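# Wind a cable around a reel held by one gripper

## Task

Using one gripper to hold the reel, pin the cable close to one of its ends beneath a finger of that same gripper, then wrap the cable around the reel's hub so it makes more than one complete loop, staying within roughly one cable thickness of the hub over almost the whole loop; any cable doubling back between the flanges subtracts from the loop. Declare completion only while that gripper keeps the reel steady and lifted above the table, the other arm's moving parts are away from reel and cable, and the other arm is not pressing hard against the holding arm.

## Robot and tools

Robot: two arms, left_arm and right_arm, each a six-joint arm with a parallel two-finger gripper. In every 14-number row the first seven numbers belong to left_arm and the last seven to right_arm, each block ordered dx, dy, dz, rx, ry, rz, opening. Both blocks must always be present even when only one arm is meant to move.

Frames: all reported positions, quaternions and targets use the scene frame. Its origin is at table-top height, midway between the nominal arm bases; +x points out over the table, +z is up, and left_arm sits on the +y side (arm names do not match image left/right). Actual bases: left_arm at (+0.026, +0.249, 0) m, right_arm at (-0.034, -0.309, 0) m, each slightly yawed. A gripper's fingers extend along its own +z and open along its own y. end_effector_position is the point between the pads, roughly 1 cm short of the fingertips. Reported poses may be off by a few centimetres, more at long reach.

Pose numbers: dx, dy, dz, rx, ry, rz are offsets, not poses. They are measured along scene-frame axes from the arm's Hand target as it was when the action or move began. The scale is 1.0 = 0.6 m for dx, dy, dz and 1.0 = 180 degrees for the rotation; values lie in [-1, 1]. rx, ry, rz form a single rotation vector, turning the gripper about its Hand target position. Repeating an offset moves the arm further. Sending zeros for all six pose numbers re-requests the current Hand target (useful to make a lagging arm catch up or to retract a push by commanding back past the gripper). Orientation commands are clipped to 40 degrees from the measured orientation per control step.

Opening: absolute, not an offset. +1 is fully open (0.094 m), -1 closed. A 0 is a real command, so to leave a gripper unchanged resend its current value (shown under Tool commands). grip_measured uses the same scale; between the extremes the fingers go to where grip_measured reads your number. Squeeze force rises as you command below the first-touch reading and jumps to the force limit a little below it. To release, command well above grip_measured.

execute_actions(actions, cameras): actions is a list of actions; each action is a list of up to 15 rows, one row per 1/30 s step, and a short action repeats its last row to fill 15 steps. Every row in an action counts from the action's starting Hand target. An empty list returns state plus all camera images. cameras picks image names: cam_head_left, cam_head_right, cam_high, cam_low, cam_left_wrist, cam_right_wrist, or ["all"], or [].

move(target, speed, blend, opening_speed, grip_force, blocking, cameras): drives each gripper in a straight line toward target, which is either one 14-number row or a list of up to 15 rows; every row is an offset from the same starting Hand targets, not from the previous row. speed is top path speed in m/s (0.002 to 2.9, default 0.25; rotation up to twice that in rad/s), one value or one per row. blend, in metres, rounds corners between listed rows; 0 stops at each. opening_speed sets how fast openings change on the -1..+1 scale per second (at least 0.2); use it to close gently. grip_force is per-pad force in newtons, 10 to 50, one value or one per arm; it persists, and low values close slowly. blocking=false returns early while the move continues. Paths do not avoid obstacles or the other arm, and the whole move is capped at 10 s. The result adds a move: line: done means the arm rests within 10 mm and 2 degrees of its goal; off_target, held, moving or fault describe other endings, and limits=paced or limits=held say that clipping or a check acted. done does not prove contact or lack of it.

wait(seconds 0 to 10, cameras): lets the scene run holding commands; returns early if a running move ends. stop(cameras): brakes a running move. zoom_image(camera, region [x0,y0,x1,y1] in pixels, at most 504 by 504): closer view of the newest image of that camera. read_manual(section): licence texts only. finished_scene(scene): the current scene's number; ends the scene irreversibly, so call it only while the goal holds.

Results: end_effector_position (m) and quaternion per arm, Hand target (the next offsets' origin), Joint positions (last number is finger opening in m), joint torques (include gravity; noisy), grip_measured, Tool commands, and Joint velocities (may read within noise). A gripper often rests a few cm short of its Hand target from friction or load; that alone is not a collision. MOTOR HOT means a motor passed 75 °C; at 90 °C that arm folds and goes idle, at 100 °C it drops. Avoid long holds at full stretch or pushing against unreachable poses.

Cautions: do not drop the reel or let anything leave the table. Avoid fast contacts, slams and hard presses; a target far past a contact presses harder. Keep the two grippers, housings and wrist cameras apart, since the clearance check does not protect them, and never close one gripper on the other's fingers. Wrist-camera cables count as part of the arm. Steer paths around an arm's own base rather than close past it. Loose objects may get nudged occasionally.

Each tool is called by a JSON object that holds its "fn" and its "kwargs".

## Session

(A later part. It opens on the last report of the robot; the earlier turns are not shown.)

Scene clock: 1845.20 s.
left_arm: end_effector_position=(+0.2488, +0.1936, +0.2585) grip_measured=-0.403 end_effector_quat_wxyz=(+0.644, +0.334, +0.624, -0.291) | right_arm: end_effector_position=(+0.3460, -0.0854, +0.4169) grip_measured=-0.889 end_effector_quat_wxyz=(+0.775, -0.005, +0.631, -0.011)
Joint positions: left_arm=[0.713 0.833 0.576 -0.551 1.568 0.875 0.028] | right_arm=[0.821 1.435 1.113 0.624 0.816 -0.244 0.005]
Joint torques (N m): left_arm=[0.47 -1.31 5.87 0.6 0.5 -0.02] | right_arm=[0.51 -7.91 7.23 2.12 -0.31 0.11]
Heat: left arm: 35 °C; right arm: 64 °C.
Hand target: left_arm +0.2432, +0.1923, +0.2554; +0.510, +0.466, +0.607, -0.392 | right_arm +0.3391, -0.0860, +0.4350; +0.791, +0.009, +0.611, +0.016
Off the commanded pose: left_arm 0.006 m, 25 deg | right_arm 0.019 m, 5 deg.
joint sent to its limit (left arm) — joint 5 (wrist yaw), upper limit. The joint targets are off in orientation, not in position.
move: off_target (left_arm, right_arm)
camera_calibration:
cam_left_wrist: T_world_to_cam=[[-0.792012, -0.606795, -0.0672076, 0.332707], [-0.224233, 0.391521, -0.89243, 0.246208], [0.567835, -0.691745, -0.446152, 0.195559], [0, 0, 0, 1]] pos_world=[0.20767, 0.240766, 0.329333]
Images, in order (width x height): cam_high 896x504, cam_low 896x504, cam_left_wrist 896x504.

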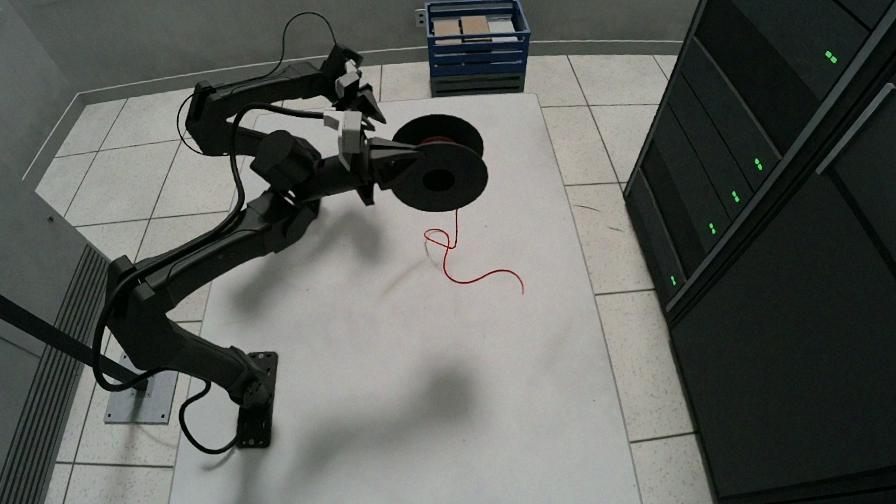

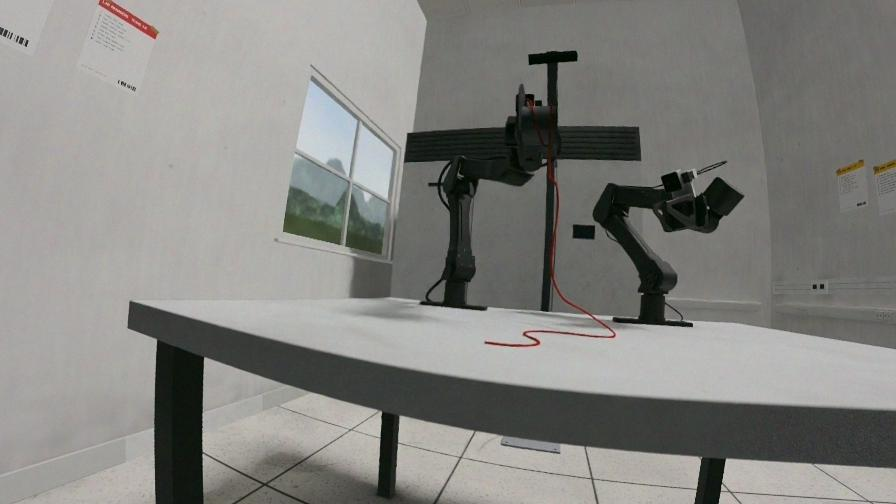

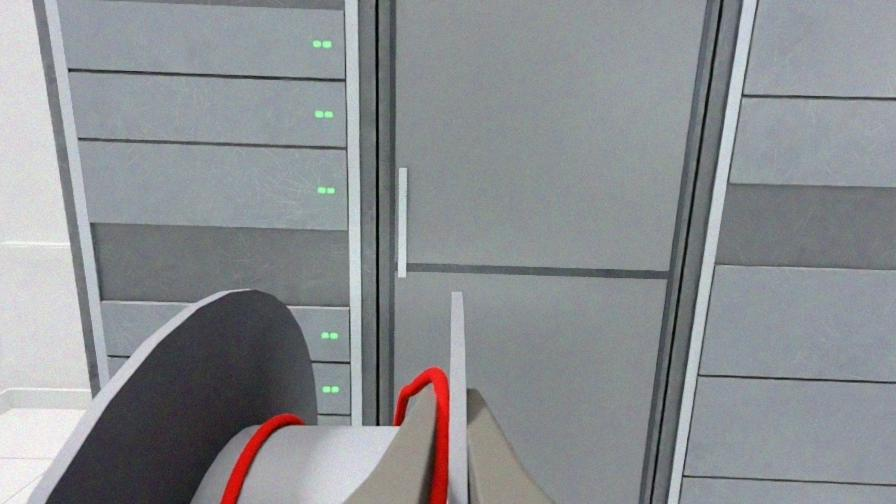

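{"fn": "move", "kwargs": {"target": [0, 0, 0, 0, 0, 0, -0.4, -0.02, -0.05, 0, 0, -0.122, 0, -1], "speed": 0.12, "cameras": ["cam_left_wrist", "cam_low", "cam_high", "cam_head_left"]}}

{"fn": "zoom_image", "kwargs": {"camera": "cam_low", "region": [460, 60, 620, 220]}}

{"fn": "zoom_image", "kwargs": {"camera": "cam_left_wrist", "region": [150, 330, 500, 504]}}

{"fn": "zoom_image", "kwargs": {"camera": "cam_head_left", "region": [440, 60, 600, 220]}}

Scene clock: 1858.53 s.
left_arm: end_effector_position=(+0.2487, +0.1935, +0.2584) grip_measured=-0.403 end_effector_quat_wxyz=(+0.643, +0.333, +0.624, -0.292) | right_arm: end_effector_position=(+0.3347, -0.1118, +0.4233) grip_measured=-0.889 end_effector_quat_wxyz=(+0.878, -0.006, +0.478, +0.002)
Joint positions: left_arm=[0.713 0.833 0.576 -0.554 1.568 0.875 0.028] | right_arm=[0.717 1.524 0.864 1.365 0.581 -0.448 0.005]
Joint torques (N m): left_arm=[0.57 -1.33 5.83 0.63 0.5 0.07] | right_arm=[-0.36 -6.11 6.09 2.04 -0.41 0.05]
Heat: left arm: 35 °C; right arm: 63 °C.
Hand target: left_arm +0.2432, +0.1923, +0.2554; +0.510, +0.466, +0.607, -0.392 | right_arm +0.3271, -0.1160, +0.4348; +0.893, +0.006, +0.449, +0.017
Off the commanded pose: left_arm 0.006 m, 24 deg | right_arm 0.015 m, 4 deg.
joint sent to its limit (left arm) — joint 5 (wrist yaw), upper limit. The joint targets are off in orientation, not in position.
move: off_target (left_arm, right_arm)
camera_calibration:
cam_left_wrist: T_world_to_cam=[[-0.792173, -0.606919, -0.0641173, 0.331884], [-0.226434, 0.389849, -0.892606, 0.24702], [0.566735, -0.69258, -0.446255, 0.19599], [0, 0, 0, 1]] pos_world=[0.207769, 0.240865, 0.329233]
Images, in order (width x height): cam_head_left 896x504, cam_high 896x504, cam_low 896x504, cam_left_wrist 896x504.

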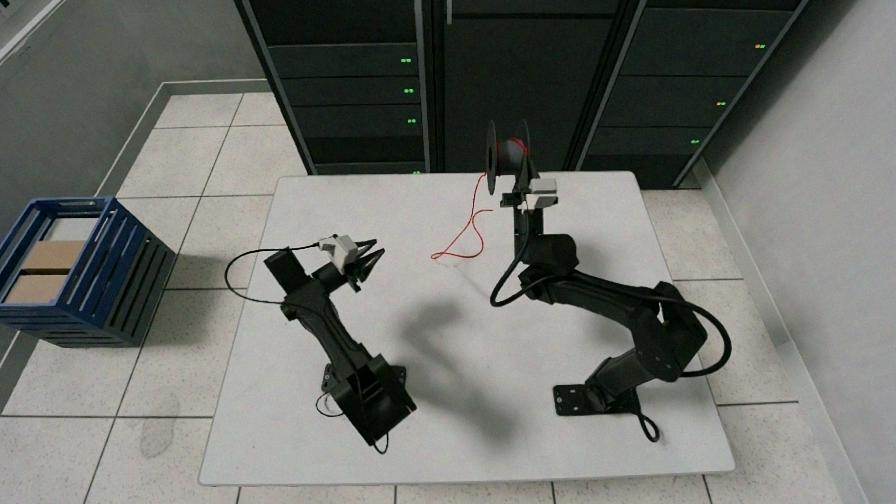

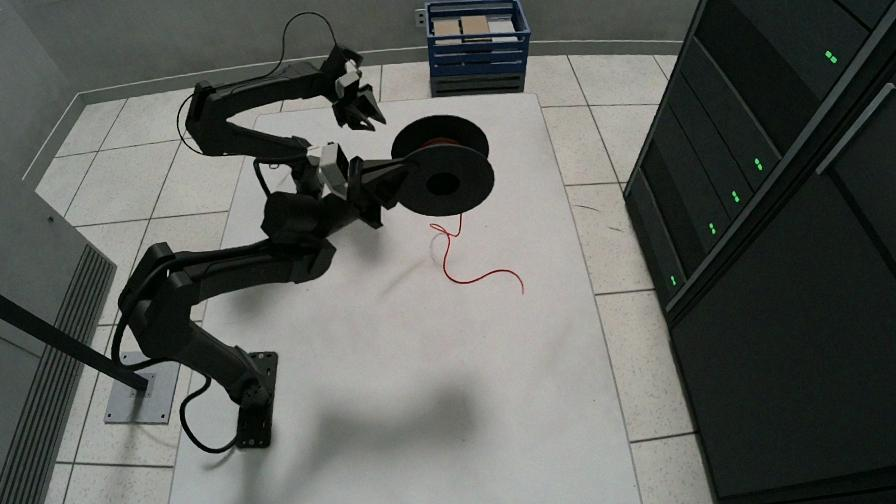

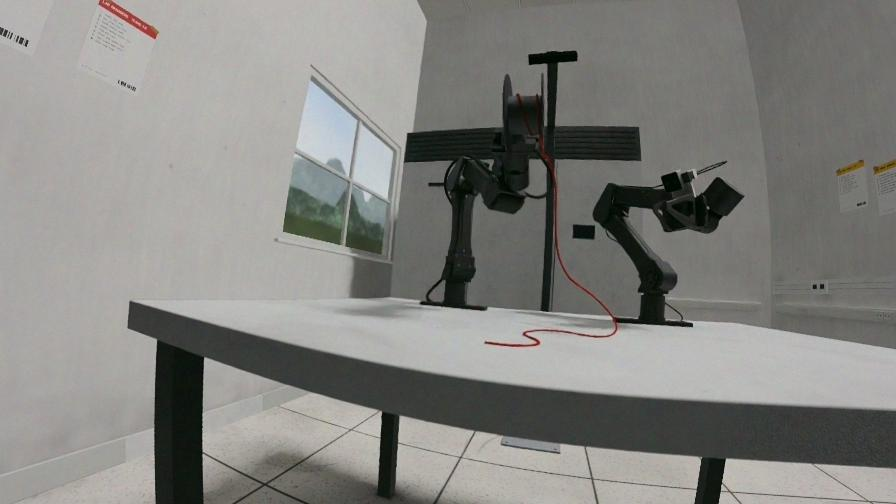

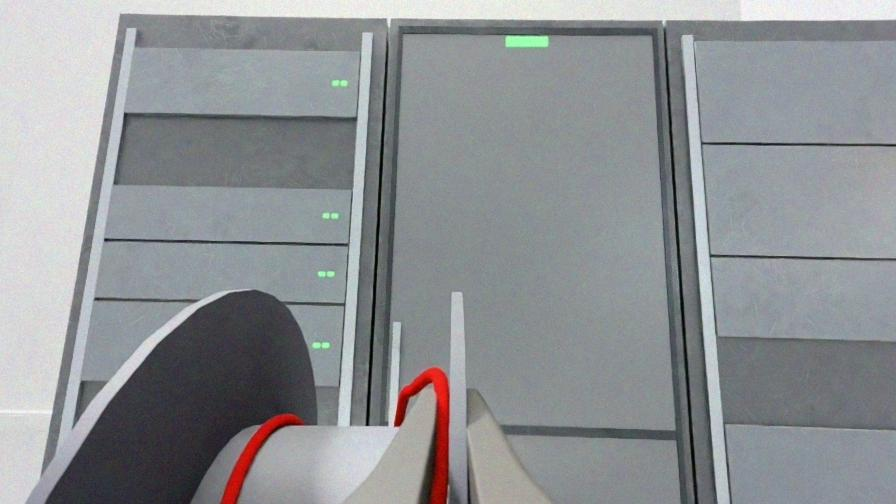

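Scaled by 3.150 from the camera's 896x504 image, which has a finer 1280x720 frame.

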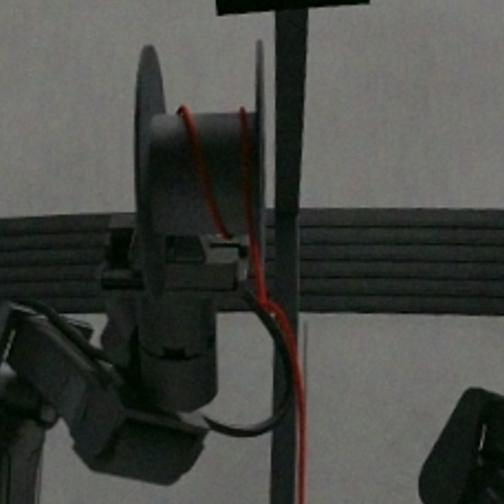

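Scaled by 1.440 from the camera's 896x504 image, which has a finer 1280x720 frame.

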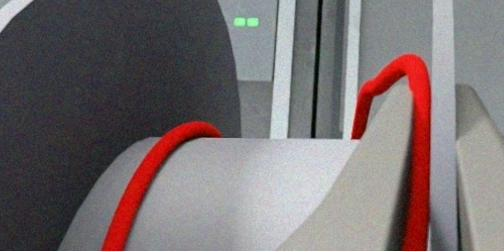

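Scaled by 3.150 from the camera's 896x504 image, which has a finer 1280x720 frame.

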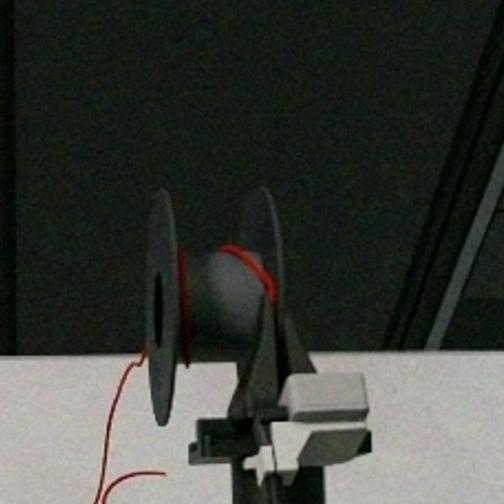

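{"fn": "wait", "kwargs": {"seconds": 1.5, "cameras": ["cam_low", "cam_head_left"]}}

{"fn": "zoom_image", "kwargs": {"camera": "cam_low", "region": [460, 60, 620, 220]}}

Scene clock: 1868.57 s.
left_arm: end_effector_position=(+0.2487, +0.1935, +0.2584) grip_measured=-0.403 end_effector_quat_wxyz=(+0.643, +0.333, +0.624, -0.292) | right_arm: end_effector_position=(+0.3346, -0.1118, +0.4233) grip_measured=-0.889 end_effector_quat_wxyz=(+0.878, -0.006, +0.478, +0.002)
Joint positions: left_arm=[0.713 0.833 0.576 -0.554 1.568 0.875 0.028] | right_arm=[0.717 1.524 0.864 1.365 0.581 -0.448 0.005]
Joint torques (N m): left_arm=[0.69 -1.54 5.98 0.57 0.5 -0.03] | right_arm=[-0.39 -6.08 6.06 2.04 -0.43 0.04]
Heat: left arm: 35 °C; right arm: 63 °C.
Hand target: left_arm +0.2432, +0.1923, +0.2554; +0.510, +0.466, +0.607, -0.392 | right_arm +0.3272, -0.1160, +0.4348; +0.893, +0.006, +0.449, +0.017
Tool commands: left_gripper/opening=-0.4 right_gripper/opening=-1.0
Off the commanded pose: left_arm 0.006 m, 24 deg | right_arm 0.015 m, 4 deg.
wait: 1.50 s; at rest from the start
Images, in order (width x height): cam_head_left 896x504, cam_low 896x504.

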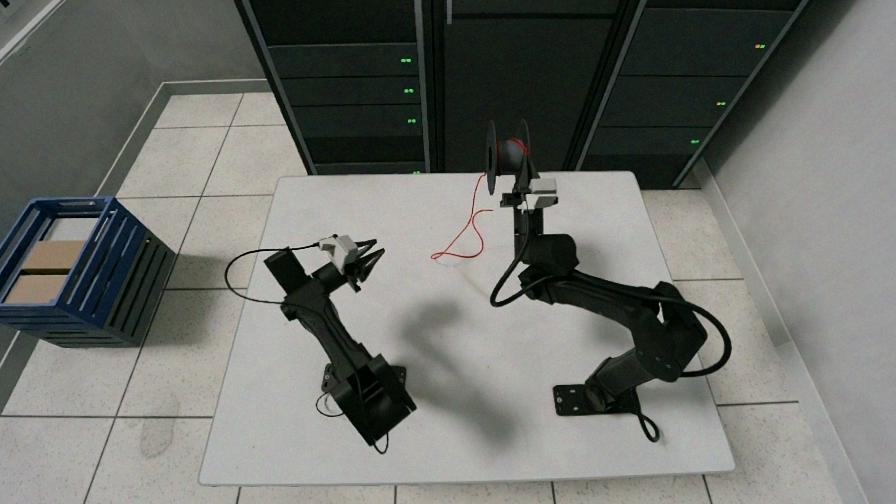

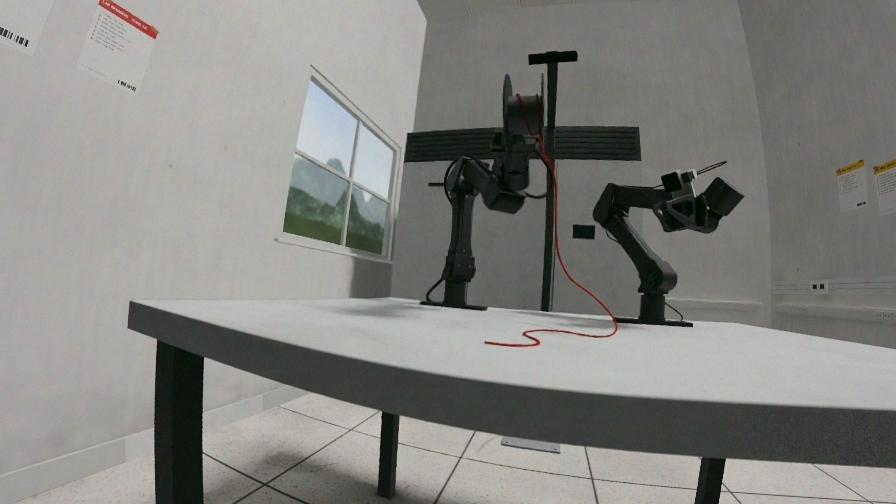

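Scaled by 3.150 from the camera's 896x504 image, which has a finer 1280x720 frame.

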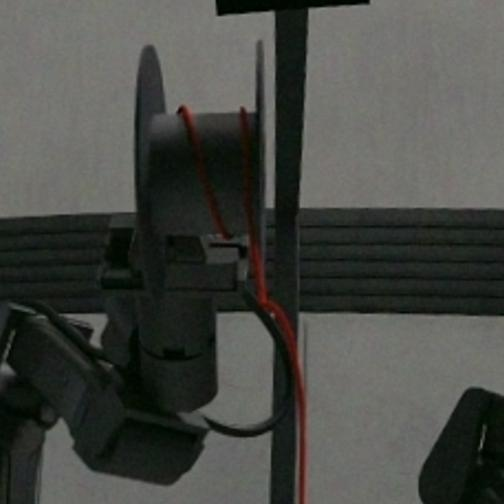

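{"fn": "finished_scene", "kwargs": {"scene": 2}}

The scene is finished: the task was done.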